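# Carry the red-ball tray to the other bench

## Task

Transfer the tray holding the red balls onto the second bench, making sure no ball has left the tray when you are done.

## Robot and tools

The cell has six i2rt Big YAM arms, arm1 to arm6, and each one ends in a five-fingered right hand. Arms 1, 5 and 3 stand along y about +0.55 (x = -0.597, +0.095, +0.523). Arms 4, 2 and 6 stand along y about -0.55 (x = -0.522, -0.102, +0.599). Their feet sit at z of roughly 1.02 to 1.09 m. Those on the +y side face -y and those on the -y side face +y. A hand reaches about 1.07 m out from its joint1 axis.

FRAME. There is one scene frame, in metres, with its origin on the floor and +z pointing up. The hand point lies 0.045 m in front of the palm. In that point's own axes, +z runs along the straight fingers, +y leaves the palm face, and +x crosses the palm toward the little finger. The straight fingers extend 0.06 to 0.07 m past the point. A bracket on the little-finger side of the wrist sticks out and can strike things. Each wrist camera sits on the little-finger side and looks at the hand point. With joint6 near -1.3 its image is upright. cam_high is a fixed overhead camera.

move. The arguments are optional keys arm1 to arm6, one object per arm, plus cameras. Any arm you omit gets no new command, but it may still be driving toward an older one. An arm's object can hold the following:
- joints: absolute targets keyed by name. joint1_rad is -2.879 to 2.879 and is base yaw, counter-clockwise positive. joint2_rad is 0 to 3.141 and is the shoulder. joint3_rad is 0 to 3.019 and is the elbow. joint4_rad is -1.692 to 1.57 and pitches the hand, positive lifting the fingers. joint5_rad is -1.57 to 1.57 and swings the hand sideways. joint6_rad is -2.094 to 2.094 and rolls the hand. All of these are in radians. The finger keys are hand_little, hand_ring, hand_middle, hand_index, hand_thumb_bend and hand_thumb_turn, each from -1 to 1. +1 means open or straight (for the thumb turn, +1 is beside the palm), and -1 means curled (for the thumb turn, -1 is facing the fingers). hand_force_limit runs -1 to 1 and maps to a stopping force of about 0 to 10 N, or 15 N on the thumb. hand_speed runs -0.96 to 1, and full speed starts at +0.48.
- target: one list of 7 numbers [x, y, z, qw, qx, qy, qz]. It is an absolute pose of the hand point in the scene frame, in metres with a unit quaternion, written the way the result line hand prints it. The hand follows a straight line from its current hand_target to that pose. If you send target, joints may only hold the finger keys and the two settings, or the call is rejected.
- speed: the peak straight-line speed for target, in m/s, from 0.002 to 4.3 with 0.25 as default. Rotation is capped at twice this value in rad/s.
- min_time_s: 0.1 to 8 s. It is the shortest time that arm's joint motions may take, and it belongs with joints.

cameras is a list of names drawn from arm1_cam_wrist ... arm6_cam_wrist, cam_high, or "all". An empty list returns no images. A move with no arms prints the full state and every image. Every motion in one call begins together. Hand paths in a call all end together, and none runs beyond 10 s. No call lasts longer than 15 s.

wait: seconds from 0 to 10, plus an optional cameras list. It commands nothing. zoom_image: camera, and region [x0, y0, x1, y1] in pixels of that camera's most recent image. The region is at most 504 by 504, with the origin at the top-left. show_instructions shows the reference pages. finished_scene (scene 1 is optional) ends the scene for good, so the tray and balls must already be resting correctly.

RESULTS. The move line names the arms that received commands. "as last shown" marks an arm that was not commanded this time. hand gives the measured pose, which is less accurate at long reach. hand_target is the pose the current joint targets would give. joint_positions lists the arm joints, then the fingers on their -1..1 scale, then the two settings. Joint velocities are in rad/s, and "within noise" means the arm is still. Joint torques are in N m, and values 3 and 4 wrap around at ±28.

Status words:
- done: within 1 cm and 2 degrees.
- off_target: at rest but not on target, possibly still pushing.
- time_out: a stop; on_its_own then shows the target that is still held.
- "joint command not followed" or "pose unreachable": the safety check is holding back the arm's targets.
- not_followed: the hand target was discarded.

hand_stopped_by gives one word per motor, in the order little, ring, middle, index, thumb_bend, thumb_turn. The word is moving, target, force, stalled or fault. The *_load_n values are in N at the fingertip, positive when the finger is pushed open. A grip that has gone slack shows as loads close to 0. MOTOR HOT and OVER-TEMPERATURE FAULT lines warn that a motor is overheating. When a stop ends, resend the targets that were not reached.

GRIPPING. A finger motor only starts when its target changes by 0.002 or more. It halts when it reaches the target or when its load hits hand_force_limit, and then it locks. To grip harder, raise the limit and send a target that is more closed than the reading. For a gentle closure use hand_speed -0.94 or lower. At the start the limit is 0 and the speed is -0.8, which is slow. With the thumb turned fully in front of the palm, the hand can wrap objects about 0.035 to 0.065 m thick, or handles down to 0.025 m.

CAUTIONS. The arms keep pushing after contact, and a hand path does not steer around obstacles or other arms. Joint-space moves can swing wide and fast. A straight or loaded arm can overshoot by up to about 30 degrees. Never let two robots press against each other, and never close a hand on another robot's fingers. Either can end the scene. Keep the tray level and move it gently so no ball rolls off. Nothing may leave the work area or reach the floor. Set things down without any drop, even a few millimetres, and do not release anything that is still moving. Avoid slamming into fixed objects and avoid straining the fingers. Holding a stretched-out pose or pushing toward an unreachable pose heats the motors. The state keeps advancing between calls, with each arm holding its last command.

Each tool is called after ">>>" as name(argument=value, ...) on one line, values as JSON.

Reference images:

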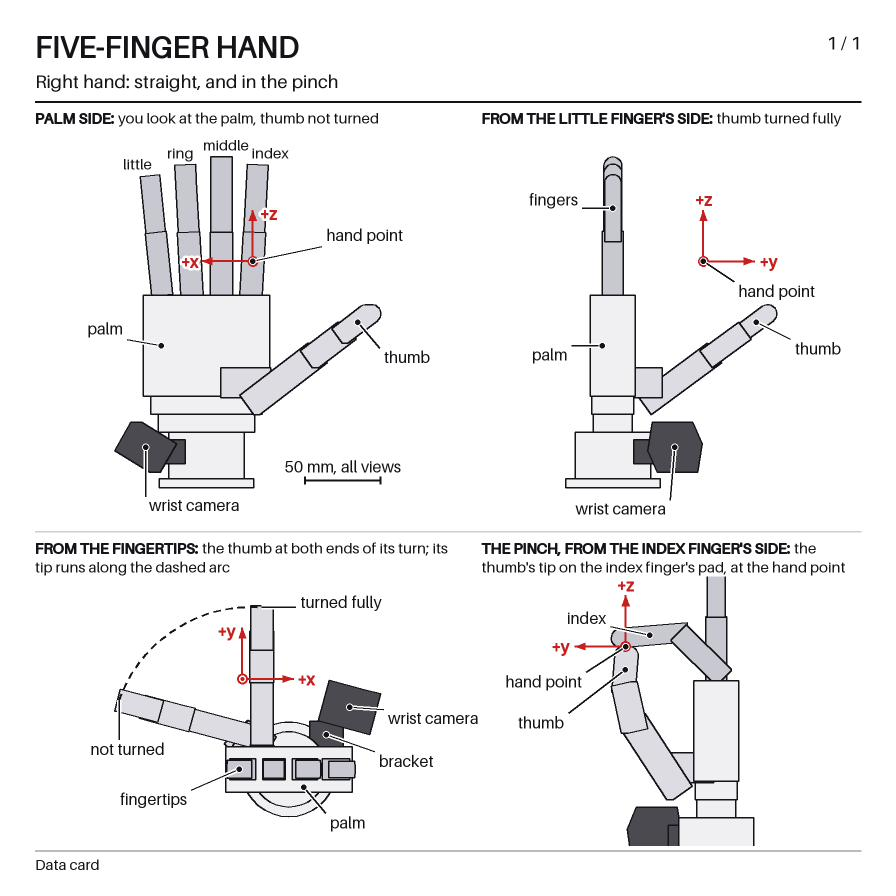

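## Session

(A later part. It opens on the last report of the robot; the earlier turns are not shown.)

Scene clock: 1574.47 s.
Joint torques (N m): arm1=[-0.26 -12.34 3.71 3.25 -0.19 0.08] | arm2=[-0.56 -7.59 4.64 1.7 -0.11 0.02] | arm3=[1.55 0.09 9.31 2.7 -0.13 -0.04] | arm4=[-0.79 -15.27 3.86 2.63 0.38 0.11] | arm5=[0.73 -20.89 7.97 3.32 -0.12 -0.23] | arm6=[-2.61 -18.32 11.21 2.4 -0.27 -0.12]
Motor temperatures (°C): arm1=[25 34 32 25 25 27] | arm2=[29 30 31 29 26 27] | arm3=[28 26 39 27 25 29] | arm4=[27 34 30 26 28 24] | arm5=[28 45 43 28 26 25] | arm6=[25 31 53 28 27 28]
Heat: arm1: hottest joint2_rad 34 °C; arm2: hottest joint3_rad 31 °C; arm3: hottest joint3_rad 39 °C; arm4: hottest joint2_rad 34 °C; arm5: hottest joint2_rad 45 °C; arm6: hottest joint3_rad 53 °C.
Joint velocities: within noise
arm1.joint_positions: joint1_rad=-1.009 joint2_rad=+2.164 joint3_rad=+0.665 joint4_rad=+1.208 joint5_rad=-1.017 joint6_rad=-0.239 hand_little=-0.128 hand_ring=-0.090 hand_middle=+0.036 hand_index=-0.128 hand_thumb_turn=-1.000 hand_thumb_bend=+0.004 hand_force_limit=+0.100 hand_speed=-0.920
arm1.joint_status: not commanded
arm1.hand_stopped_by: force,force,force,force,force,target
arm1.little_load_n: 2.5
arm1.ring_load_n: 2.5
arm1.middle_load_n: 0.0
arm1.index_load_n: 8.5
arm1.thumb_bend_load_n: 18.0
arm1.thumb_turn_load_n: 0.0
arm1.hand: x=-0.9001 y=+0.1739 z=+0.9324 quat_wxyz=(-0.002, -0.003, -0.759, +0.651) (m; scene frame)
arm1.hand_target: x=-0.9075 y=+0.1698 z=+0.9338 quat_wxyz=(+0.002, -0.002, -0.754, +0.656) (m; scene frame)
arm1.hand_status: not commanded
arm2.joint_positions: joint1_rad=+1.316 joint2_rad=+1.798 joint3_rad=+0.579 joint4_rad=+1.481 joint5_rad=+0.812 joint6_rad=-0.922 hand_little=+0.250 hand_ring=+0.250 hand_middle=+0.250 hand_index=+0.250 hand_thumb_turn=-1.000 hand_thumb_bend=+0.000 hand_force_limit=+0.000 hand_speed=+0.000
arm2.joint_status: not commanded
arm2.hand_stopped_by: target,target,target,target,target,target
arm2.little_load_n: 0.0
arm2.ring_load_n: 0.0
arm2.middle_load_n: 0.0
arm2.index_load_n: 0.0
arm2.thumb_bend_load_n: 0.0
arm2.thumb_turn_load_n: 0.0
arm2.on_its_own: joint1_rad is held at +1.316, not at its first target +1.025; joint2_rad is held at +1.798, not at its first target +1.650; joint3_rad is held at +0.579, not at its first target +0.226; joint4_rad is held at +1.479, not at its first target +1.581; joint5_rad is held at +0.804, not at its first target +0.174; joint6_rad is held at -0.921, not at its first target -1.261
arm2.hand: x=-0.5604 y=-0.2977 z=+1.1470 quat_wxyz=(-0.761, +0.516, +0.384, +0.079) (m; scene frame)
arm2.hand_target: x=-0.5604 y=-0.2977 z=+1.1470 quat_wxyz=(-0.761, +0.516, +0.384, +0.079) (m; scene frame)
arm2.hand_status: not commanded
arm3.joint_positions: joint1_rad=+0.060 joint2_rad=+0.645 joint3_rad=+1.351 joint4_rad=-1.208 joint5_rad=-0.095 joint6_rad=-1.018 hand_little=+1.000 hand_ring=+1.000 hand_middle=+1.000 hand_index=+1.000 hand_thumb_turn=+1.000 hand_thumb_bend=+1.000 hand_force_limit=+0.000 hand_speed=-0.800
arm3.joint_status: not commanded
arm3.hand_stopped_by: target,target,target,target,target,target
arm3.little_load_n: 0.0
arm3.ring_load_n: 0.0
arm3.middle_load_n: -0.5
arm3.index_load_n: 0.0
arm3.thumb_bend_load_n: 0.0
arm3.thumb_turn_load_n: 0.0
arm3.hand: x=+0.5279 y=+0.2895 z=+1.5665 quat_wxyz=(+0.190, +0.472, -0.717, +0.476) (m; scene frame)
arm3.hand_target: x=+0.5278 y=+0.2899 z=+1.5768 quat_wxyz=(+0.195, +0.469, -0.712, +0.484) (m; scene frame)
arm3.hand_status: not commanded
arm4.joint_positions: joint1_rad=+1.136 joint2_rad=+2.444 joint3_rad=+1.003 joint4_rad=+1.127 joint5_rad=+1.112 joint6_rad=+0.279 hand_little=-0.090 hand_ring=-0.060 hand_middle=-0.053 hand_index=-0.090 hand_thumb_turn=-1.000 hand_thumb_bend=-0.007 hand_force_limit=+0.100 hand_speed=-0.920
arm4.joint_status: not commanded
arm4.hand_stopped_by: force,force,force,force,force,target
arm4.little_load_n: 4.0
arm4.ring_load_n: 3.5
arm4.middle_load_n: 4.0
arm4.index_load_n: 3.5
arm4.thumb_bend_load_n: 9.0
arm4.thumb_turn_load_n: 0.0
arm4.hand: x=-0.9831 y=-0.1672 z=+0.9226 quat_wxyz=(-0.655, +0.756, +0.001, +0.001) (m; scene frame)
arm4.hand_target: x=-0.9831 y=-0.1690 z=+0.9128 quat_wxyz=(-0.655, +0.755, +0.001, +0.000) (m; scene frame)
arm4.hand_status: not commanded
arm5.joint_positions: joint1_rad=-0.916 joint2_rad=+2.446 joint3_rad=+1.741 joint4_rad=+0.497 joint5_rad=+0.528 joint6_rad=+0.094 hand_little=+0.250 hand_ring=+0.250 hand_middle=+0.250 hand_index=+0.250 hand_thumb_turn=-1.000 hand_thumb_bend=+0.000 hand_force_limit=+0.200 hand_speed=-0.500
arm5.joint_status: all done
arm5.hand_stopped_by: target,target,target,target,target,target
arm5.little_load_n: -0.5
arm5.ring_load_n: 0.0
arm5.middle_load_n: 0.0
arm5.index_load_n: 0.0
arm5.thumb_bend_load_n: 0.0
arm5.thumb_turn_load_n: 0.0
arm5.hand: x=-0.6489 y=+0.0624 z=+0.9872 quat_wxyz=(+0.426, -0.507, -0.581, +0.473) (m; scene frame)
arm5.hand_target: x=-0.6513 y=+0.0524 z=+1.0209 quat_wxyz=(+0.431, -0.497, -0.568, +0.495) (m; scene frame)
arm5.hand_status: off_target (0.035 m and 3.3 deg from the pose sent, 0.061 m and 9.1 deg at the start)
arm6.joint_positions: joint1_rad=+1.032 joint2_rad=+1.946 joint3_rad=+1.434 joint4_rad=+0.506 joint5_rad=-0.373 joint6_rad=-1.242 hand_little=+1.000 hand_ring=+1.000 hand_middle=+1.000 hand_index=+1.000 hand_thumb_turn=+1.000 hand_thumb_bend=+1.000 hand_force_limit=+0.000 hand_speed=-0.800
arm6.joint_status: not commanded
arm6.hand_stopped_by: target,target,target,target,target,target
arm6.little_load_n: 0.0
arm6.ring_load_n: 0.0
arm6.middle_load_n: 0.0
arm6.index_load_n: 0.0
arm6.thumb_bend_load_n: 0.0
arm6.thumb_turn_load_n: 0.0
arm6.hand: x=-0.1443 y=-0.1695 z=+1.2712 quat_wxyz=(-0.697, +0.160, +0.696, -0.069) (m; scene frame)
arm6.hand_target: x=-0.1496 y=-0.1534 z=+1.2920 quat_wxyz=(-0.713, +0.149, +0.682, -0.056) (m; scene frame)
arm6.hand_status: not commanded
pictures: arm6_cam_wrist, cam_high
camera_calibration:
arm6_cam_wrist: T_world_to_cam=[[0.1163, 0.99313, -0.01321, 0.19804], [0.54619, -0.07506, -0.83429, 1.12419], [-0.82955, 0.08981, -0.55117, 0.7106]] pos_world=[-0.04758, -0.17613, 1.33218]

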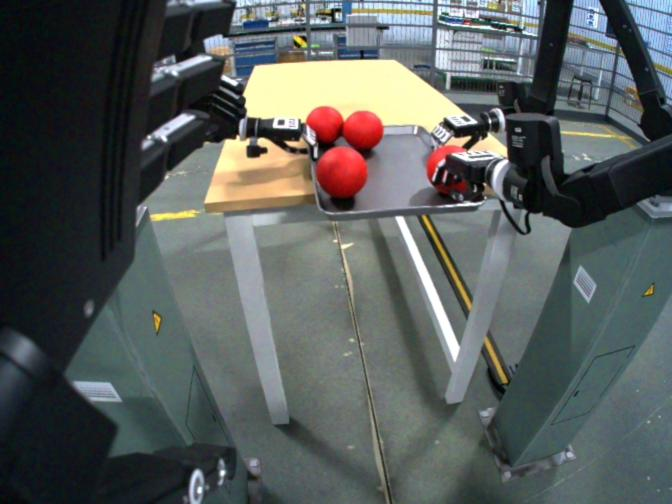

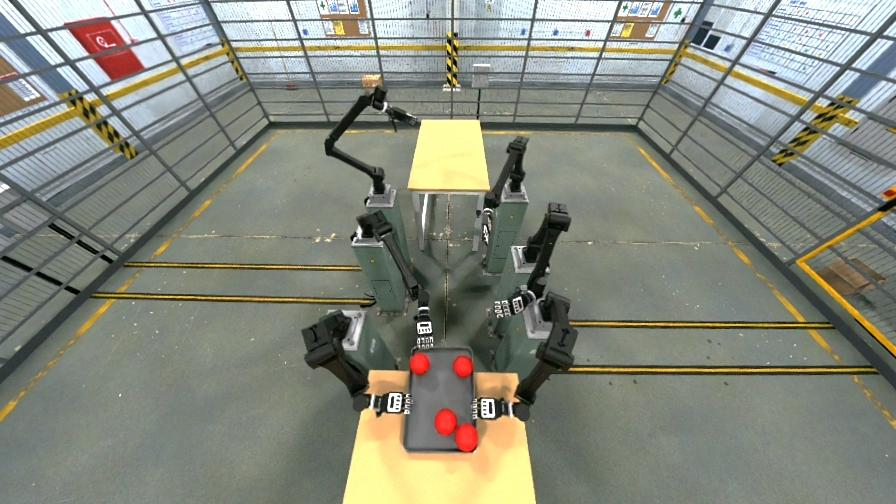

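>>> move(arm5={"target": [-0.655, 0.045, 0.968, 0.4305, -0.4950, -0.5694, 0.4952], "speed": 0.06}, arm2={"target": [-0.60, -0.13, 1.07, 0.4952, -0.5694, -0.4950, 0.4305], "speed": 0.15}, cameras=["arm6_cam_wrist"])

>>> zoom_image(camera="arm6_cam_wrist", region=[200, 40, 560, 300])

Scene clock: 1588.37 s.
Joint torques (N m): arm1=[0.15 -12.69 3.62 3.11 -0.2 0.12] | arm2=[-1.49 -9.47 9.63 1.2 -0.18 0.18] | arm3=[1.32 1.67 9.33 2.74 -0.13 -0.04] | arm4=[-0.73 -15.27 3.86 2.63 0.38 0.11] | arm5=[0.44 -17.96 11.84 3.23 -0.11 -0.16] | arm6=[-2.61 -18.32 11.21 2.39 -0.27 -0.12]
Motor temperatures (°C): arm1=[25 34 32 25 25 27] | arm2=[29 30 31 29 26 27] | arm3=[28 26 39 27 25 29] | arm4=[27 34 30 26 28 24] | arm5=[28 45 43 28 25 25] | arm6=[25 32 53 29 27 28]
Heat: arm1: hottest joint2_rad 34 °C; arm2: hottest joint3_rad 31 °C; arm3: hottest joint3_rad 39 °C; arm4: hottest joint2_rad 34 °C; arm5: hottest joint2_rad 45 °C; arm6: hottest joint3_rad 53 °C.
move: arm2 off_target; arm5 off_target
Joint velocities: within noise
arm1, arm3, arm4, arm6: as last shown
arm2.joint_positions: joint1_rad=+0.584 joint2_rad=+1.970 joint3_rad=+1.007 joint4_rad=+0.800 joint5_rad=-0.795 joint6_rad=-0.127 hand_little=+0.250 hand_ring=+0.250 hand_middle=+0.250 hand_index=+0.250 hand_thumb_turn=-1.000 hand_thumb_bend=+0.000 hand_force_limit=+0.000 hand_speed=+0.000
arm2.joint_status: not commanded
arm2.hand_stopped_by: target,target,target,target,target,target
arm2.little_load_n: 0.0
arm2.ring_load_n: 0.0
arm2.middle_load_n: 0.0
arm2.index_load_n: 0.0
arm2.thumb_bend_load_n: 0.0
arm2.thumb_turn_load_n: 0.0
arm2.hand: x=-0.5993 y=-0.1410 z=+1.0770 quat_wxyz=(-0.501, +0.563, +0.497, -0.430)
arm2.hand_target: x=-0.6010 y=-0.1322 z=+1.0692 quat_wxyz=(-0.494, +0.573, +0.491, -0.433)
arm2.hand_status: off_target (0.013 m and 1.0 deg from the pose sent, 0.189 m and 68.4 deg at the start)
arm3.middle_load_n: 0.0
arm4.little_load_n: 4.5
arm4.middle_load_n: 4.5
arm5.joint_positions: joint1_rad=-0.914 joint2_rad=+2.508 joint3_rad=+1.746 joint4_rad=+0.553 joint5_rad=+0.528 joint6_rad=+0.091 hand_little=+0.250 hand_ring=+0.250 hand_middle=+0.250 hand_index=+0.250 hand_thumb_turn=-1.000 hand_thumb_bend=+0.000 hand_force_limit=+0.200 hand_speed=-0.500
arm5.joint_status: not commanded
arm5.hand_stopped_by: target,target,target,target,target,target
arm5.little_load_n: 0.0
arm5.ring_load_n: 0.0
arm5.middle_load_n: 0.0
arm5.index_load_n: 0.0
arm5.thumb_bend_load_n: 0.0
arm5.thumb_turn_load_n: 0.0
arm5.hand: x=-0.6448 y=+0.0639 z=+0.9498 quat_wxyz=(+0.426, -0.506, -0.583, +0.472)
arm5.hand_target: x=-0.6531 y=+0.0466 z=+0.9676 quat_wxyz=(+0.431, -0.495, -0.570, +0.494)
arm5.hand_status: off_target (0.028 m and 3.4 deg from the pose sent, 0.027 m and 3.3 deg at the start)
arm6_cam_wrist: T_world_to_cam=[[0.1163, 0.99313, -0.01321, 0.19804], [0.54619, -0.07506, -0.83429, 1.12419], [-0.82955, 0.08981, -0.55117, 0.7106]] pos_world=[-0.04758, -0.17613, 1.33218]

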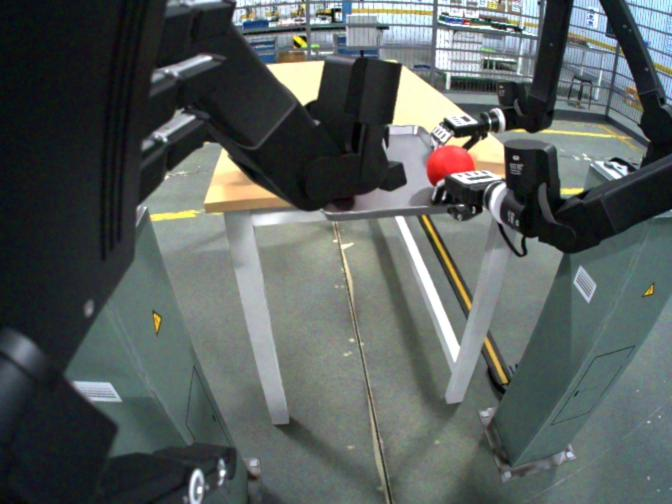

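Scaled by 1.400 from the camera's image (finer frame: 960x720).

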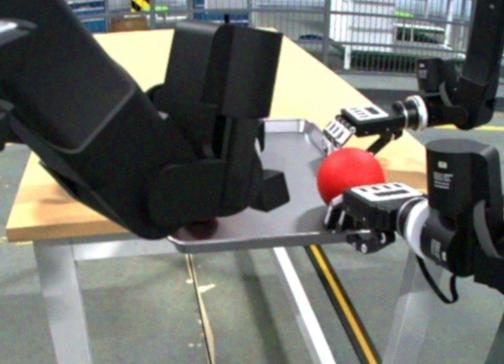

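>>> move(arm5={"target": [-0.676, 0.040, 0.958, 0.4305, -0.4950, -0.5694, 0.4952], "speed": 0.04}, arm2={"target": [-0.642, -0.103, 0.985, 0.4952, -0.5694, -0.4950, 0.4305], "speed": 0.1}, cameras=["cam_high", "arm5_cam_wrist", "arm2_cam_wrist"])

>>> zoom_image(camera="cam_high", region=[360, 290, 540, 470])

Scene clock: 1604.20 s.
Joint torques (N m): arm1=[-0.32 -12.63 3.73 3.07 -0.2 0.13] | arm2=[0.03 -11.63 8.72 2.76 0.02 0.12] | arm3=[1.61 1.32 9.36 2.36 -0.1 -0.06] | arm4=[-0.73 -15.27 3.86 2.62 0.38 0.11] | arm5=[-0.56 -18.67 12.12 1.5 -0.12 -0.3] | arm6=[-2.55 -18.37 11.21 2.39 -0.27 -0.12]
Motor temperatures (°C): arm1=[25 34 32 25 25 27] | arm2=[29 31 32 29 26 27] | arm3=[28 26 39 27 25 29] | arm4=[27 34 30 26 28 24] | arm5=[28 44 45 28 25 25] | arm6=[25 32 54 29 27 28]
Heat: arm1: hottest joint2_rad 34 °C; arm2: hottest joint3_rad 32 °C; arm3: hottest joint3_rad 39 °C; arm4: hottest joint2_rad 34 °C; arm5: hottest joint3_rad 45 °C; arm6: hottest joint3_rad 54 °C.
move: arm2 off_target; arm5 off_target
Joint velocities: within noise
arm1, arm3, arm4, arm6: as last shown
arm1.index_load_n: 8.0
arm1.thumb_bend_load_n: 17.5
arm2.joint_positions: joint1_rad=+0.599 joint2_rad=+2.229 joint3_rad=+1.187 joint4_rad=+0.847 joint5_rad=-0.772 joint6_rad=-0.127 hand_little=+0.250 hand_ring=+0.250 hand_middle=+0.250 hand_index=+0.250 hand_thumb_turn=-1.000 hand_thumb_bend=+0.000 hand_force_limit=+0.000 hand_speed=+0.000
arm2.joint_status: not commanded
arm2.hand_stopped_by: target,target,target,target,target,target
arm2.little_load_n: 0.0
arm2.ring_load_n: 0.0
arm2.middle_load_n: 0.0
arm2.index_load_n: 0.0
arm2.thumb_bend_load_n: 0.0
arm2.thumb_turn_load_n: 0.0
arm2.hand: x=-0.6324 y=-0.1067 z=+0.9892 quat_wxyz=(-0.490, +0.575, +0.496, -0.428)
arm2.hand_target: x=-0.6415 y=-0.1043 z=+0.9845 quat_wxyz=(-0.495, +0.569, +0.496, -0.430)
arm2.hand_status: off_target (0.011 m and 0.9 deg from the pose sent, 0.108 m and 1.0 deg at the start)
arm3.index_load_n: -0.5
arm4.little_load_n: 4.0
arm4.index_load_n: 3.0
arm5.joint_positions: joint1_rad=-0.902 joint2_rad=+2.572 joint3_rad=+1.855 joint4_rad=+0.553 joint5_rad=+0.518 joint6_rad=+0.089 hand_little=+0.250 hand_ring=+0.250 hand_middle=+0.250 hand_index=+0.250 hand_thumb_turn=-1.000 hand_thumb_bend=+0.000 hand_force_limit=+0.200 hand_speed=-0.500
arm5.joint_status: not commanded
arm5.hand_stopped_by: target,target,target,target,target,target
arm5.little_load_n: -0.5
arm5.ring_load_n: 0.0
arm5.middle_load_n: 0.0
arm5.index_load_n: 0.0
arm5.thumb_bend_load_n: 0.0
arm5.thumb_turn_load_n: 0.0
arm5.hand: x=-0.6587 y=+0.0366 z=+0.9502 quat_wxyz=(+0.423, -0.497, -0.575, +0.493)
arm5.hand_target: x=-0.6692 y=+0.0314 z=+0.9578 quat_wxyz=(+0.428, -0.492, -0.572, +0.498)
arm5.hand_status: off_target (0.019 m and 1.1 deg from the pose sent, 0.040 m and 3.4 deg at the start)
pictures: arm2_cam_wrist, arm5_cam_wrist, cam_high
arm2_cam_wrist: T_world_to_cam=[[0.18707, 0.22608, -0.95598, 1.08951], [0.4066, -0.9037, -0.13415, 0.29783], [-0.89425, -0.3636, -0.26098, -0.23202]] pos_world=[-0.53239, -0.06153, 1.02095]
arm5_cam_wrist: T_world_to_cam=[[0.12059, 0.28214, -0.95176, 0.97101], [0.69323, -0.7102, -0.1227, 0.59401], [-0.71056, -0.64499, -0.28123, -0.06091]] pos_world=[-0.57215, 0.10862, 0.97993]

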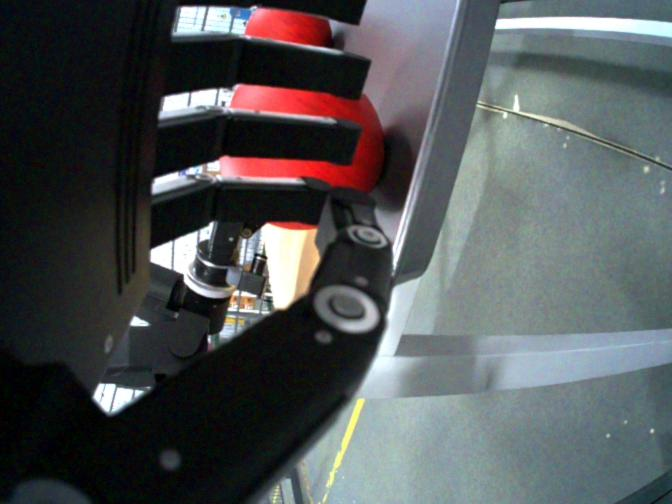

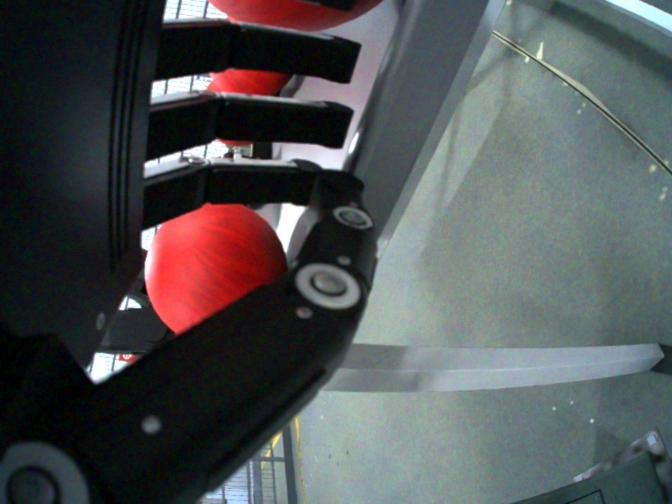

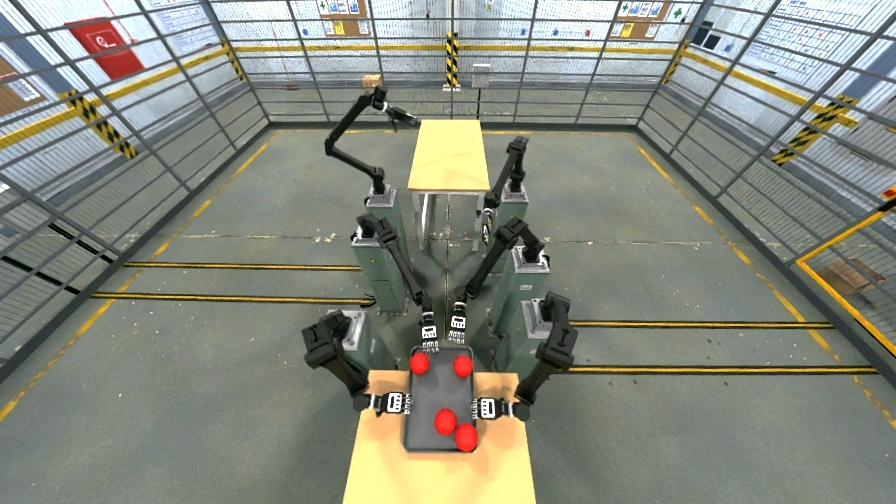

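Scaled by 2.800.

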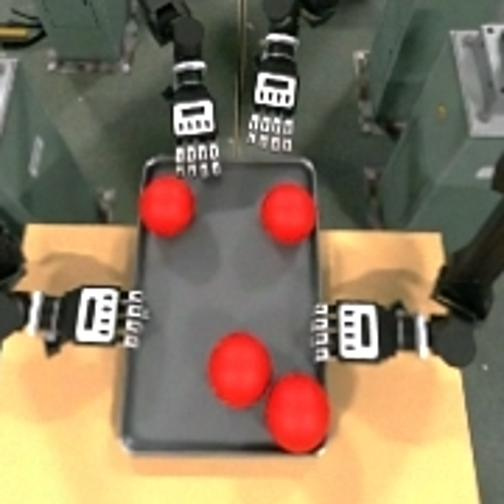

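>>> move(arm5={"target": [-0.688, 0.036, 0.954, 0.4305, -0.4950, -0.5694, 0.4952], "speed": 0.04}, arm2={"target": [-0.648, -0.103, 0.950, 0.4952, -0.5694, -0.4950, 0.4305], "speed": 0.06}, cameras=["arm5_cam_wrist", "arm2_cam_wrist"])

Scene clock: 1621.33 s.
Joint torques (N m): arm1=[-0.32 -12.63 3.52 3.14 -0.19 0.12] | arm2=[-0.03 -11.46 8.25 2.66 0.03 0.15] | arm3=[1.26 0.91 9.44 2.47 -0.1 -0.08] | arm4=[-0.73 -15.33 3.86 2.62 0.38 0.11] | arm5=[-1.55 -18.2 12.23 1.11 -0.15 -0.31] | arm6=[-2.61 -18.32 11.21 2.39 -0.27 -0.12]
Motor temperatures (°C): arm1=[25 34 32 25 25 27] | arm2=[29 31 33 29 26 27] | arm3=[28 26 39 27 25 29] | arm4=[26 34 30 26 28 24] | arm5=[28 45 44 28 25 25] | arm6=[25 32 54 29 27 28]
Heat: arm1: hottest joint2_rad 34 °C; arm2: hottest joint3_rad 33 °C; arm3: hottest joint3_rad 39 °C; arm4: hottest joint2_rad 34 °C; arm5: hottest joint2_rad 45 °C; arm6: hottest joint3_rad 54 °C.
move: arm2 off_target; arm5 off_target
Joint velocities: within noise
arm1, arm3, arm4, arm6: as last shown
arm1.thumb_bend_load_n: 18.0
arm2.joint_positions: joint1_rad=+0.605 joint2_rad=+2.306 joint3_rad=+1.225 joint4_rad=+0.901 joint5_rad=-0.763 joint6_rad=-0.127 hand_little=+0.250 hand_ring=+0.250 hand_middle=+0.250 hand_index=+0.250 hand_thumb_turn=-1.000 hand_thumb_bend=+0.000 hand_force_limit=+0.000 hand_speed=+0.000
arm2.joint_status: not commanded
arm2.hand_stopped_by: target,target,target,target,target,target
arm2.little_load_n: 0.0
arm2.ring_load_n: 0.0
arm2.middle_load_n: 0.0
arm2.index_load_n: 0.0
arm2.thumb_bend_load_n: 0.0
arm2.thumb_turn_load_n: 0.0
arm2.hand: x=-0.6394 y=-0.1021 z=+0.9618 quat_wxyz=(-0.497, +0.571, +0.496, -0.426)
arm2.hand_target: x=-0.6471 y=-0.1037 z=+0.9503 quat_wxyz=(-0.495, +0.570, +0.495, -0.430)
arm2.hand_status: off_target (0.015 m and 0.6 deg from the pose sent, 0.042 m and 0.9 deg at the start)
arm3.index_load_n: 0.0
arm4.middle_load_n: 4.0
arm5.joint_positions: joint1_rad=-0.918 joint2_rad=+2.604 joint3_rad=+1.921 joint4_rad=+0.533 joint5_rad=+0.510 joint6_rad=+0.088 hand_little=+0.250 hand_ring=+0.250 hand_middle=+0.250 hand_index=+0.250 hand_thumb_turn=-1.000 hand_thumb_bend=+0.000 hand_force_limit=+0.200 hand_speed=-0.500
arm5.joint_status: not commanded
arm5.hand_stopped_by: target,target,target,target,target,target
arm5.little_load_n: 0.0
arm5.ring_load_n: 0.0
arm5.middle_load_n: 0.0
arm5.index_load_n: 0.0
arm5.thumb_bend_load_n: -0.5
arm5.thumb_turn_load_n: 0.0
arm5.hand: x=-0.6773 y=+0.0382 z=+0.9516 quat_wxyz=(+0.426, -0.499, -0.569, +0.496)
arm5.hand_target: x=-0.6901 y=+0.0404 z=+0.9544 quat_wxyz=(+0.432, -0.496, -0.568, +0.495)
arm5.hand_status: off_target (0.011 m and 0.6 deg from the pose sent, 0.030 m and 1.1 deg at the start)
pictures: arm2_cam_wrist, arm5_cam_wrist
arm2_cam_wrist: T_world_to_cam=[[0.18008, 0.23832, -0.95435, 1.05889], [0.40303, -0.90291, -0.14943, 0.31373], [-0.8973, -0.35772, -0.25864, -0.24726]] pos_world=[-0.53899, -0.05753, 0.99348]
arm5_cam_wrist: T_world_to_cam=[[0.11277, 0.27376, -0.95516, 0.97239], [0.68653, -0.7164, -0.12427, 0.60538], [-0.7183, -0.64173, -0.26874, -0.09004]] pos_world=[-0.58995, 0.10971, 0.97983]

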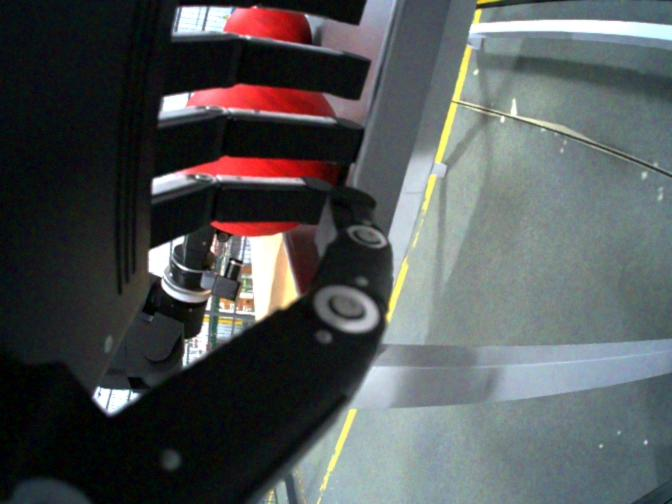

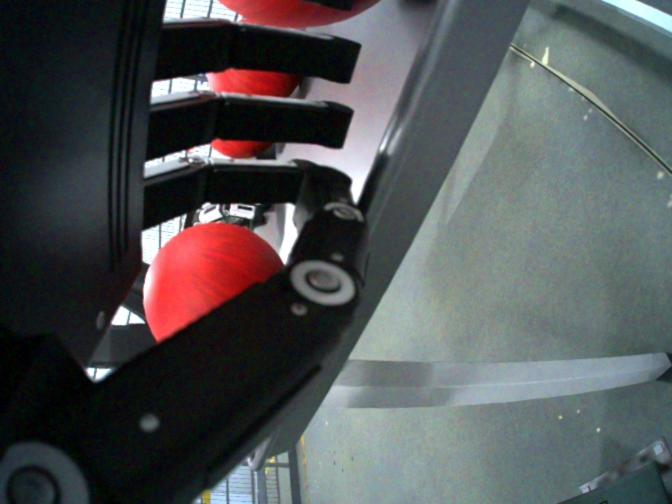

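>>> move(arm5={"target": [-0.658, 0.040, 0.956, 0.4305, -0.4950, -0.5694, 0.4952], "speed": 0.06}, arm2={"target": [-0.652, -0.105, 0.926, 0.4952, -0.5694, -0.4950, 0.4305], "speed": 0.06})

>>> move(arm5={"target": [-0.660, 0.040, 0.940, 0.4305, -0.4950, -0.5694, 0.4952], "speed": 0.06}, cameras=["arm5_cam_wrist", "arm2_cam_wrist"])

Scene clock: 1638.47 s.
Joint torques (N m): arm1=[-0.26 -12.75 3.63 3.07 -0.19 0.13] | arm2=[-0.5 -11.22 7.2 2.26 0.11 0.16] | arm3=[1.61 0.62 9.43 2.4 -0.07 -0.06] | arm4=[-0.73 -15.27 3.86 2.63 0.38 0.11] | arm5=[0.38 -20.84 6.89 2.73 0.2 -0.18] | arm6=[-2.55 -18.32 11.21 2.4 -0.27 -0.12]
Motor temperatures (°C): arm1=[25 34 32 25 25 27] | arm2=[29 31 33 29 26 27] | arm3=[28 26 39 27 25 29] | arm4=[26 34 30 26 28 24] | arm5=[28 46 44 28 25 25] | arm6=[25 33 55 29 27 28]
Heat: arm1: hottest joint2_rad 34 °C; arm2: hottest joint3_rad 33 °C; arm3: hottest joint3_rad 39 °C; arm4: hottest joint2_rad 34 °C; arm5: hottest joint2_rad 46 °C; arm6: hottest joint3_rad 55 °C.
move: arm2 off_target; arm5 off_target
Joint velocities: within noise
arm1, arm3, arm4, arm6: as last shown
arm1.little_load_n: 2.0
arm2.joint_positions: joint1_rad=+0.621 joint2_rad=+2.355 joint3_rad=+1.259 joint4_rad=+0.942 joint5_rad=-0.757 joint6_rad=-0.135 hand_little=+0.250 hand_ring=+0.250 hand_middle=+0.250 hand_index=+0.250 hand_thumb_turn=-1.000 hand_thumb_bend=+0.000 hand_force_limit=+0.000 hand_speed=+0.000
arm2.joint_status: not commanded
arm2.hand_stopped_by: target,target,target,target,target,target
arm2.little_load_n: 0.0
arm2.ring_load_n: 2.5
arm2.middle_load_n: 0.0
arm2.index_load_n: 0.0
arm2.thumb_bend_load_n: 0.0
arm2.thumb_turn_load_n: 0.0
arm2.hand: x=-0.6512 y=-0.1021 z=+0.9482 quat_wxyz=(-0.506, +0.558, +0.501, -0.426)
arm2.hand_target: x=-0.6508 y=-0.1057 z=+0.9258 quat_wxyz=(-0.496, +0.568, +0.497, -0.428)
arm2.hand_status: off_target (0.022 m and 2.0 deg from the pose sent, 0.038 m and 0.6 deg at the start)
arm4.middle_load_n: 4.5
arm5.joint_positions: joint1_rad=-0.916 joint2_rad=+2.572 joint3_rad=+1.848 joint4_rad=+0.560 joint5_rad=+0.524 joint6_rad=+0.088 hand_little=+0.250 hand_ring=+0.250 hand_middle=+0.250 hand_index=+0.250 hand_thumb_turn=-1.000 hand_thumb_bend=-0.001 hand_force_limit=+0.200 hand_speed=-0.500
arm5.joint_status: not commanded
arm5.hand_stopped_by: target,target,target,target,target,target
arm5.little_load_n: 0.0
arm5.ring_load_n: 0.0
arm5.middle_load_n: 0.0
arm5.index_load_n: 0.0
arm5.thumb_bend_load_n: -2.5
arm5.thumb_turn_load_n: -0.5
arm5.hand: x=-0.6650 y=+0.0491 z=+0.9488 quat_wxyz=(+0.429, -0.502, -0.570, +0.489)
arm5.hand_target: x=-0.6609 y=+0.0435 z=+0.9573 quat_wxyz=(+0.432, -0.496, -0.568, +0.495)
arm5.hand_status: off_target (0.014 m and 1.1 deg from the pose sent, 0.020 m and 0.6 deg at the start)
arm6.thumb_bend_load_n: -0.5
pictures: none

Scene clock: 1639.43 s.
Joint torques (N m): arm1=[-0.73 -12.04 3.66 3.02 -0.2 0.1] | arm2=[-0.44 -11.05 7.2 2.32 0.11 0.17] | arm3=[1.55 0.32 9.14 2.58 -0.06 -0.06] | arm4=[-0.73 -15.33 3.86 2.62 0.38 0.11] | arm5=[0.79 -17.73 8.75 3.07 0.1 -0.19] | arm6=[-2.61 -18.32 11.21 2.4 -0.27 -0.12]
Motor temperatures (°C): arm1=[25 34 32 25 25 27] | arm2=[29 31 33 29 26 27] | arm3=[28 26 39 27 25 29] | arm4=[26 34 30 26 28 24] | arm5=[28 46 44 28 25 25] | arm6=[25 33 55 29 27 28]
Heat: arm1: hottest joint2_rad 34 °C; arm2: hottest joint3_rad 33 °C; arm3: hottest joint3_rad 39 °C; arm4: hottest joint2_rad 34 °C; arm5: hottest joint2_rad 46 °C; arm6: hottest joint3_rad 55 °C.
move: arm5 off_target
Joint velocities: within noise
arm1, arm2, arm3, arm4, arm6: as last shown
arm1.little_load_n: 2.5
arm1.middle_load_n: -0.5
arm1.index_load_n: 8.5
arm2.ring_load_n: 2.0
arm4.little_load_n: 4.5
arm4.middle_load_n: 4.0
arm4.index_load_n: 3.5
arm4.thumb_turn_load_n: -0.5
arm5.joint_positions: joint1_rad=-0.916 joint2_rad=+2.574 joint3_rad=+1.848 joint4_rad=+0.565 joint5_rad=+0.524 joint6_rad=+0.088 hand_little=+0.250 hand_ring=+0.250 hand_middle=+0.250 hand_index=+0.250 hand_thumb_turn=-1.000 hand_thumb_bend=+0.000 hand_force_limit=+0.200 hand_speed=-0.500
arm5.joint_status: not commanded
arm5.hand_stopped_by: target,target,target,target,target,target
arm5.little_load_n: 0.0
arm5.ring_load_n: 0.0
arm5.middle_load_n: 0.0
arm5.index_load_n: 0.0
arm5.thumb_bend_load_n: -1.0
arm5.thumb_turn_load_n: -0.5
arm5.hand: x=-0.6651 y=+0.0491 z=+0.9486 quat_wxyz=(+0.429, -0.502, -0.569, +0.490)
arm5.hand_target: x=-0.6604 y=+0.0423 z=+0.9385 quat_wxyz=(+0.431, -0.496, -0.570, +0.494)
arm5.hand_status: off_target (0.013 m and 1.0 deg from the pose sent, 0.014 m and 1.1 deg at the start)
arm6.thumb_bend_load_n: 0.0
pictures: arm2_cam_wrist, arm5_cam_wrist
arm2_cam_wrist: T_world_to_cam=[[0.16402, 0.26733, -0.94954, 1.03591], [0.4103, -0.89385, -0.18078, 0.35179], [-0.89708, -0.35995, -0.25629, -0.2638]] pos_world=[-0.5509, -0.05744, 0.97963]
arm5_cam_wrist: T_world_to_cam=[[0.12175, 0.27948, -0.9524, 0.9682], [0.67863, -0.72366, -0.1256, 0.60076], [-0.72432, -0.63103, -0.27777, -0.07107]] pos_world=[-0.57705, 0.11931, 0.97783]

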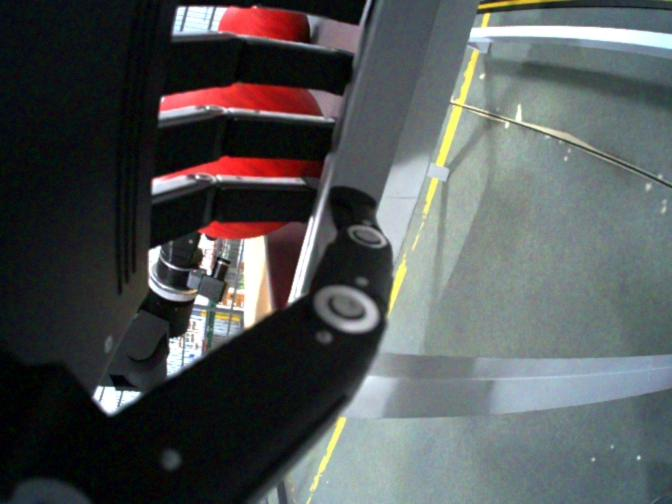

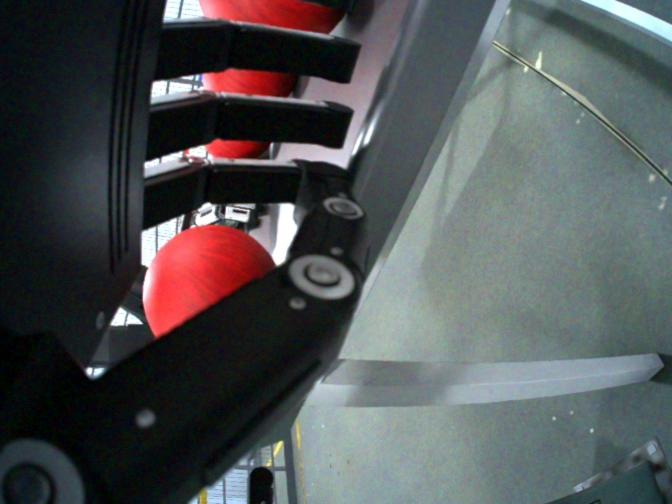

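>>> zoom_image(camera="arm2_cam_wrist", region=[240, 60, 480, 280])

>>> zoom_image(camera="arm5_cam_wrist", region=[240, 60, 480, 280])

Scaled by 2.100 from the camera's image (finer frame: 960x720).

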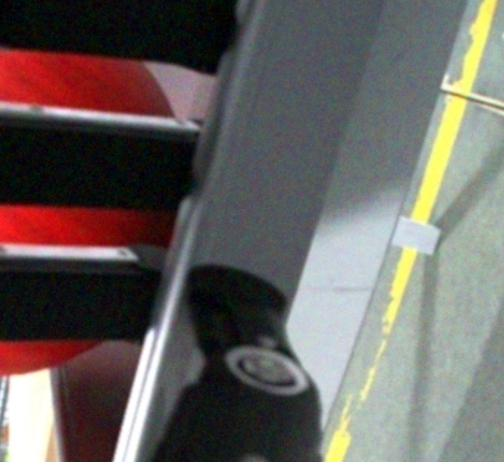

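Scaled by 2.100 from the camera's image (finer frame: 960x720).

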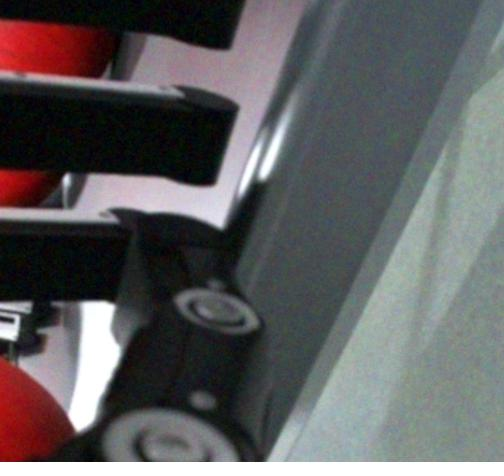

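>>> move(arm5={"target": [-0.640, 0.040, 0.965, 0.4305, -0.4950, -0.5694, 0.4952], "speed": 0.08}, arm2={"target": [-0.660, -0.107, 0.916, 0.4952, -0.5694, -0.4950, 0.4305], "speed": 0.06})

>>> move(arm5={"target": [-0.650, 0.040, 0.942, 0.4305, -0.4950, -0.5694, 0.4952], "speed": 0.08}, cameras=["arm5_cam_wrist", "arm2_cam_wrist"])

Scene clock: 1697.97 s.
Joint torques (N m): arm1=[-0.26 -12.81 3.73 3.14 -0.21 0.11] | arm2=[-0.44 -11.52 7.39 2.35 0.11 0.24] | arm3=[1.32 1.26 9.31 2.73 -0.06 -0.13] | arm4=[-0.73 -15.27 3.86 2.65 0.38 0.11] | arm5=[1.61 -20.78 7.25 2.78 0.15 -0.13] | arm6=[-2.61 -18.32 11.22 2.39 -0.27 -0.12]
Motor temperatures (°C): arm1=[25 34 32 25 25 27] | arm2=[29 33 33 29 26 27] | arm3=[28 26 39 27 25 29] | arm4=[26 34 30 26 28 24] | arm5=[28 43 41 28 25 25] | arm6=[25 33 56 29 27 28]
Heat: arm1: hottest joint2_rad 34 °C; arm2: hottest joint2_rad 33 °C; arm3: hottest joint3_rad 39 °C; arm4: hottest joint2_rad 34 °C; arm5: hottest joint2_rad 43 °C; arm6: hottest joint3_rad 56 °C.
move: arm2 off_target; arm5 off_target
Joint velocities: within noise
arm1, arm3, arm4, arm6: as last shown
arm1.joint_positions: joint1_rad=-1.007 joint2_rad=+2.164 joint3_rad=+0.665 joint4_rad=+1.208 joint5_rad=-1.019 joint6_rad=-0.239 hand_little=-0.128 hand_ring=-0.090 hand_middle=+0.036 hand_index=-0.128 hand_thumb_turn=-1.000 hand_thumb_bend=+0.004 hand_force_limit=+0.100 hand_speed=-0.920
arm1.little_load_n: 2.0
arm1.thumb_bend_load_n: 17.5
arm1.hand: x=-0.8992 y=+0.1734 z=+0.9325 quat_wxyz=(-0.003, -0.002, -0.759, +0.651)
arm1.hand_target: x=-0.9066 y=+0.1694 z=+0.9339 quat_wxyz=(+0.001, -0.001, -0.754, +0.656)
arm2.joint_positions: joint1_rad=+0.634 joint2_rad=+2.386 joint3_rad=+1.279 joint4_rad=+0.950 joint5_rad=-0.748 joint6_rad=-0.132 hand_little=+0.250 hand_ring=+0.250 hand_middle=+0.250 hand_index=+0.250 hand_thumb_turn=-1.000 hand_thumb_bend=+0.000 hand_force_limit=+0.000 hand_speed=+0.000
arm2.joint_status: not commanded
arm2.hand_stopped_by: target,target,target,target,target,target
arm2.little_load_n: 1.5
arm2.ring_load_n: 0.0
arm2.middle_load_n: 0.0
arm2.index_load_n: 0.0
arm2.thumb_bend_load_n: 0.0
arm2.thumb_turn_load_n: 0.0
arm2.hand: x=-0.6590 y=-0.1060 z=+0.9357 quat_wxyz=(-0.503, +0.559, +0.502, -0.427)
arm2.hand_target: x=-0.6589 y=-0.1081 z=+0.9163 quat_wxyz=(-0.495, +0.569, +0.496, -0.431)
arm2.hand_status: off_target (0.020 m and 1.8 deg from the pose sent, 0.034 m and 2.0 deg at the start)
arm4.little_load_n: 4.0
arm4.thumb_turn_load_n: 0.0
arm5.joint_positions: joint1_rad=-0.899 joint2_rad=+2.545 joint3_rad=+1.773 joint4_rad=+0.580 joint5_rad=+0.541 joint6_rad=+0.088 hand_little=+0.250 hand_ring=+0.250 hand_middle=+0.250 hand_index=+0.250 hand_thumb_turn=-1.000 hand_thumb_bend=+0.000 hand_force_limit=+0.200 hand_speed=-0.500
arm5.joint_status: not commanded
arm5.hand_stopped_by: target,target,target,target,target,target
arm5.little_load_n: 0.0
arm5.ring_load_n: 0.0
arm5.middle_load_n: 0.0
arm5.index_load_n: 1.5
arm5.thumb_bend_load_n: 0.0
arm5.thumb_turn_load_n: 0.0
arm5.hand: x=-0.6422 y=+0.0517 z=+0.9390 quat_wxyz=(+0.428, -0.503, -0.579, +0.479)
arm5.hand_target: x=-0.6406 y=+0.0399 z=+0.9648 quat_wxyz=(+0.431, -0.495, -0.569, +0.495)
arm5.hand_status: off_target (0.029 m and 2.4 deg from the pose sent, 0.031 m and 1.0 deg at the start)
pictures: none

Scene clock: 1699.00 s.
Joint torques (N m): arm1=[-0.09 -12.16 3.63 3.17 -0.18 0.11] | arm2=[-0.56 -11.46 7.39 2.35 0.11 0.23] | arm3=[0.73 0.73 9.18 2.96 -0.15 -0.05] | arm4=[-0.73 -15.33 3.86 2.63 0.38 0.11] | arm5=[1.2 -17.26 11 2.99 -0.21 -0.15] | arm6=[-2.61 -18.32 11.19 2.39 -0.27 -0.12]
Motor temperatures (°C): arm1=[25 34 32 25 25 27] | arm2=[29 32 33 29 26 27] | arm3=[28 26 39 27 25 29] | arm4=[26 34 30 26 28 24] | arm5=[28 43 42 28 25 25] | arm6=[25 33 56 29 27 28]
Heat: arm1: hottest joint2_rad 34 °C; arm2: hottest joint3_rad 33 °C; arm3: hottest joint3_rad 39 °C; arm4: hottest joint2_rad 34 °C; arm5: hottest joint2_rad 43 °C; arm6: hottest joint3_rad 56 °C.
move: arm5 off_target
Joint velocities: within noise
arm1, arm2, arm3, arm4, arm6: as last shown
arm1.little_load_n: 1.5
arm1.thumb_bend_load_n: 18.0
arm3.ring_load_n: -0.5
arm3.thumb_turn_load_n: -0.5
arm4.ring_load_n: 3.0
arm5.joint_positions: joint1_rad=-0.899 joint2_rad=+2.551 joint3_rad=+1.778 joint4_rad=+0.588 joint5_rad=+0.541 joint6_rad=+0.088 hand_little=+0.250 hand_ring=+0.250 hand_middle=+0.250 hand_index=+0.250 hand_thumb_turn=-1.000 hand_thumb_bend=+0.000 hand_force_limit=+0.200 hand_speed=-0.500
arm5.joint_status: not commanded
arm5.hand_stopped_by: target,target,target,target,target,target
arm5.little_load_n: 0.0
arm5.ring_load_n: 0.0
arm5.middle_load_n: 0.0
arm5.index_load_n: 1.0
arm5.thumb_bend_load_n: 0.0
arm5.thumb_turn_load_n: 0.0
arm5.hand: x=-0.6431 y=+0.0509 z=+0.9379 quat_wxyz=(+0.429, -0.502, -0.577, +0.481)
arm5.hand_target: x=-0.6496 y=+0.0405 z=+0.9431 quat_wxyz=(+0.431, -0.495, -0.569, +0.495)
arm5.hand_status: off_target (0.014 m and 2.0 deg from the pose sent, 0.014 m and 2.4 deg at the start)
pictures: arm2_cam_wrist, arm5_cam_wrist
arm2_cam_wrist: T_world_to_cam=[[0.16534, 0.26369, -0.95033, 1.0276], [0.41465, -0.89288, -0.1756, 0.34736], [-0.89484, -0.36502, -0.25696, -0.27376]] pos_world=[-0.55891, -0.06074, 0.96722]
arm5_cam_wrist: T_world_to_cam=[[0.13827, 0.29609, -0.9451, 0.95778], [0.68109, -0.72122, -0.12631, 0.58801], [-0.71903, -0.62623, -0.30139, -0.0316]] pos_world=[-0.55565, 0.12071, 0.96994]

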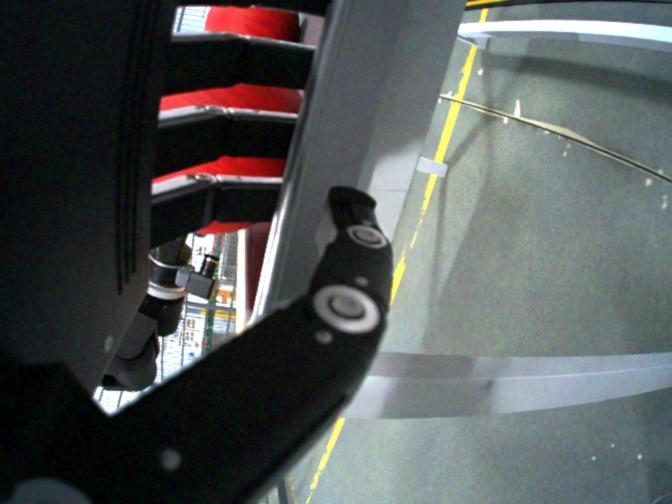

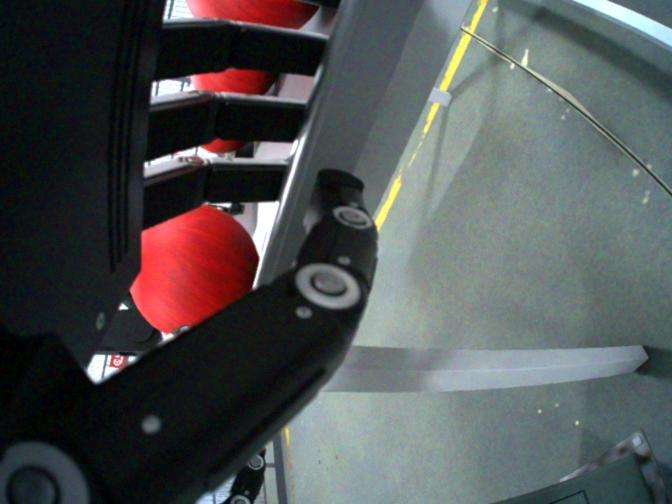

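>>> move(arm5={"target": [-0.672, 0.037, 0.945, 0.4305, -0.4950, -0.5694, 0.4952], "speed": 0.05}, arm2={"target": [-0.670, -0.107, 0.918, 0.4952, -0.5694, -0.4950, 0.4305], "speed": 0.05}, cameras=["arm5_cam_wrist", "arm2_cam_wrist"])

Scene clock: 1712.77 s.
Joint torques (N m): arm1=[-0.38 -12.22 3.6 3.14 -0.2 0.11] | arm2=[0.03 -11.81 8.03 1.76 0.08 0.18] | arm3=[1.61 0.97 9.47 2.54 -0.1 -0.07] | arm4=[-0.67 -15.33 3.86 2.62 0.38 0.11] | arm5=[-1.32 -19.43 11.82 1.03 -0.2 -0.18] | arm6=[-2.61 -18.32 11.21 2.4 -0.27 -0.12]
Motor temperatures (°C): arm1=[25 34 32 25 25 27] | arm2=[29 32 34 29 26 27] | arm3=[28 26 39 27 25 29] | arm4=[26 34 30 26 28 24] | arm5=[28 43 43 28 25 25] | arm6=[25 33 56 29 27 28]
Heat: arm1: hottest joint2_rad 34 °C; arm2: hottest joint3_rad 34 °C; arm3: hottest joint3_rad 39 °C; arm4: hottest joint2_rad 34 °C; arm5: hottest joint2_rad 43 °C; arm6: hottest joint3_rad 56 °C.
move: arm2 off_target; arm5 off_target
Joint velocities: within noise
arm1.joint_positions: joint1_rad=-1.007 joint2_rad=+2.164 joint3_rad=+0.665 joint4_rad=+1.208 joint5_rad=-1.019 joint6_rad=-0.239 hand_little=-0.128 hand_ring=-0.090 hand_middle=+0.036 hand_index=-0.128 hand_thumb_turn=-1.000 hand_thumb_bend=+0.004 hand_force_limit=+0.100 hand_speed=-0.920
arm1.joint_status: not commanded
arm1.hand_stopped_by: force,force,force,force,force,target
arm1.little_load_n: 1.5
arm1.ring_load_n: 2.0
arm1.middle_load_n: 0.0
arm1.index_load_n: 8.5
arm1.thumb_bend_load_n: 18.0
arm1.thumb_turn_load_n: 0.0
arm1.hand: x=-0.8992 y=+0.1734 z=+0.9325 quat_wxyz=(-0.003, -0.002, -0.759, +0.651)
arm1.hand_target: x=-0.9066 y=+0.1694 z=+0.9339 quat_wxyz=(+0.001, -0.001, -0.754, +0.656)
arm1.hand_status: not commanded
arm2.joint_positions: joint1_rad=+0.641 joint2_rad=+2.392 joint3_rad=+1.291 joint4_rad=+0.950 joint5_rad=-0.728 joint6_rad=-0.113 hand_little=+0.250 hand_ring=+0.250 hand_middle=+0.250 hand_index=+0.250 hand_thumb_turn=-1.000 hand_thumb_bend=+0.000 hand_force_limit=+0.000 hand_speed=+0.000
arm2.joint_status: not commanded
arm2.hand_stopped_by: target,target,target,target,target,target
arm2.little_load_n: 0.0
arm2.ring_load_n: 0.0
arm2.middle_load_n: 0.0
arm2.index_load_n: 0.0
arm2.thumb_bend_load_n: 0.0
arm2.thumb_turn_load_n: 0.0
arm2.hand: x=-0.6643 y=-0.1036 z=+0.9360 quat_wxyz=(-0.504, +0.565, +0.494, -0.427)
arm2.hand_target: x=-0.6700 y=-0.1082 z=+0.9191 quat_wxyz=(-0.494, +0.572, +0.492, -0.432)
arm2.hand_status: off_target (0.019 m and 1.2 deg from the pose sent, 0.021 m and 1.8 deg at the start)
arm3.joint_positions: joint1_rad=+0.060 joint2_rad=+0.645 joint3_rad=+1.351 joint4_rad=-1.208 joint5_rad=-0.095 joint6_rad=-1.018 hand_little=+1.000 hand_ring=+1.000 hand_middle=+1.000 hand_index=+1.000 hand_thumb_turn=+1.000 hand_thumb_bend=+1.000 hand_force_limit=+0.000 hand_speed=-0.800
arm3.joint_status: not commanded
arm3.hand_stopped_by: target,target,target,target,target,target
arm3.little_load_n: 0.0
arm3.ring_load_n: 0.0
arm3.middle_load_n: 0.0
arm3.index_load_n: 0.0
arm3.thumb_bend_load_n: 0.0
arm3.thumb_turn_load_n: 0.0
arm3.hand: x=+0.5279 y=+0.2895 z=+1.5665 quat_wxyz=(+0.190, +0.472, -0.717, +0.476)
arm3.hand_target: x=+0.5278 y=+0.2899 z=+1.5768 quat_wxyz=(+0.195, +0.469, -0.712, +0.484)
arm3.hand_status: not commanded
arm4.joint_positions: joint1_rad=+1.136 joint2_rad=+2.444 joint3_rad=+1.003 joint4_rad=+1.127 joint5_rad=+1.112 joint6_rad=+0.279 hand_little=-0.090 hand_ring=-0.060 hand_middle=-0.053 hand_index=-0.090 hand_thumb_turn=-1.000 hand_thumb_bend=-0.007 hand_force_limit=+0.100 hand_speed=-0.920
arm4.joint_status: not commanded
arm4.hand_stopped_by: force,force,force,force,force,target
arm4.little_load_n: 4.0
arm4.ring_load_n: 3.5
arm4.middle_load_n: 4.0
arm4.index_load_n: 3.0
arm4.thumb_bend_load_n: 9.0
arm4.thumb_turn_load_n: 0.0
arm4.hand: x=-0.9831 y=-0.1672 z=+0.9226 quat_wxyz=(-0.655, +0.756, +0.001, +0.001)
arm4.hand_target: x=-0.9831 y=-0.1690 z=+0.9128 quat_wxyz=(-0.655, +0.755, +0.001, +0.000)
arm4.hand_status: not commanded
arm5.joint_positions: joint1_rad=-0.901 joint2_rad=+2.594 joint3_rad=+1.859 joint4_rad=+0.577 joint5_rad=+0.521 joint6_rad=+0.088 hand_little=+0.250 hand_ring=+0.250 hand_middle=+0.250 hand_index=+0.250 hand_thumb_turn=-1.000 hand_thumb_bend=+0.000 hand_force_limit=+0.200 hand_speed=-0.500
arm5.joint_status: not commanded
arm5.hand_stopped_by: target,target,target,target,target,target
arm5.little_load_n: 0.0
arm5.ring_load_n: 0.0
arm5.middle_load_n: 0.0
arm5.index_load_n: 0.0
arm5.thumb_bend_load_n: 0.0
arm5.thumb_turn_load_n: 0.0
arm5.hand: x=-0.6576 y=+0.0364 z=+0.9396 quat_wxyz=(+0.425, -0.497, -0.572, +0.495)
arm5.hand_target: x=-0.6705 y=+0.0364 z=+0.9448 quat_wxyz=(+0.430, -0.494, -0.570, +0.496)
arm5.hand_status: off_target (0.015 m and 0.7 deg from the pose sent, 0.033 m and 2.0 deg at the start)
arm6.joint_positions: joint1_rad=+1.032 joint2_rad=+1.946 joint3_rad=+1.434 joint4_rad=+0.506 joint5_rad=-0.373 joint6_rad=-1.242 hand_little=+1.000 hand_ring=+1.000 hand_middle=+1.000 hand_index=+1.000 hand_thumb_turn=+1.000 hand_thumb_bend=+1.000 hand_force_limit=+0.000 hand_speed=-0.800
arm6.joint_status: not commanded
arm6.hand_stopped_by: target,target,target,target,target,target
arm6.little_load_n: 0.0
arm6.ring_load_n: 0.0
arm6.middle_load_n: 0.0
arm6.index_load_n: 0.0
arm6.thumb_bend_load_n: 0.0
arm6.thumb_turn_load_n: 0.0
arm6.hand: x=-0.1443 y=-0.1695 z=+1.2712 quat_wxyz=(-0.697, +0.160, +0.696, -0.069)
arm6.hand_target: x=-0.1496 y=-0.1534 z=+1.2920 quat_wxyz=(-0.713, +0.149, +0.682, -0.056)
arm6.hand_status: not commanded
pictures: arm2_cam_wrist, arm5_cam_wrist
arm2_cam_wrist: T_world_to_cam=[[0.1655, 0.25044, -0.95388, 1.0302], [0.39967, -0.90126, -0.16728, 0.33312], [-0.90159, -0.35355, -0.24926, -0.28809]] pos_world=[-0.56338, -0.05963, 0.96661]
arm5_cam_wrist: T_world_to_cam=[[0.11471, 0.27931, -0.95333, 0.95852], [0.69154, -0.7114, -0.12522, 0.59317], [-0.71317, -0.6449, -0.27475, -0.07109]] pos_world=[-0.57085, 0.10841, 0.96853]

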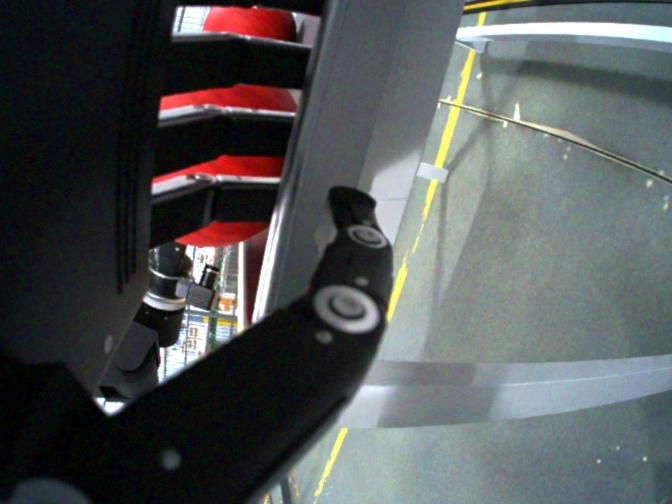

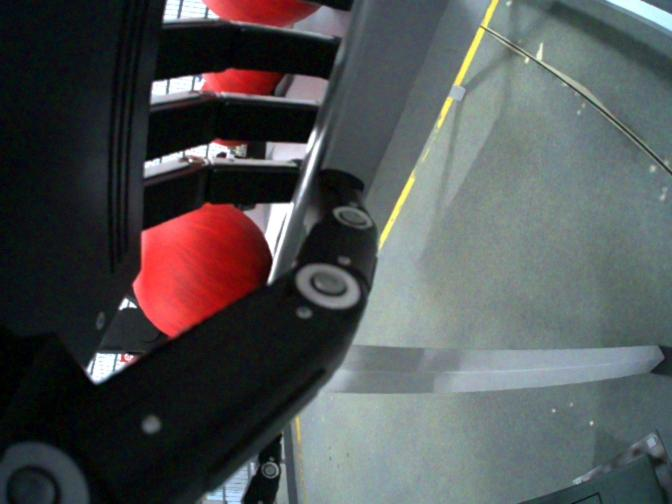

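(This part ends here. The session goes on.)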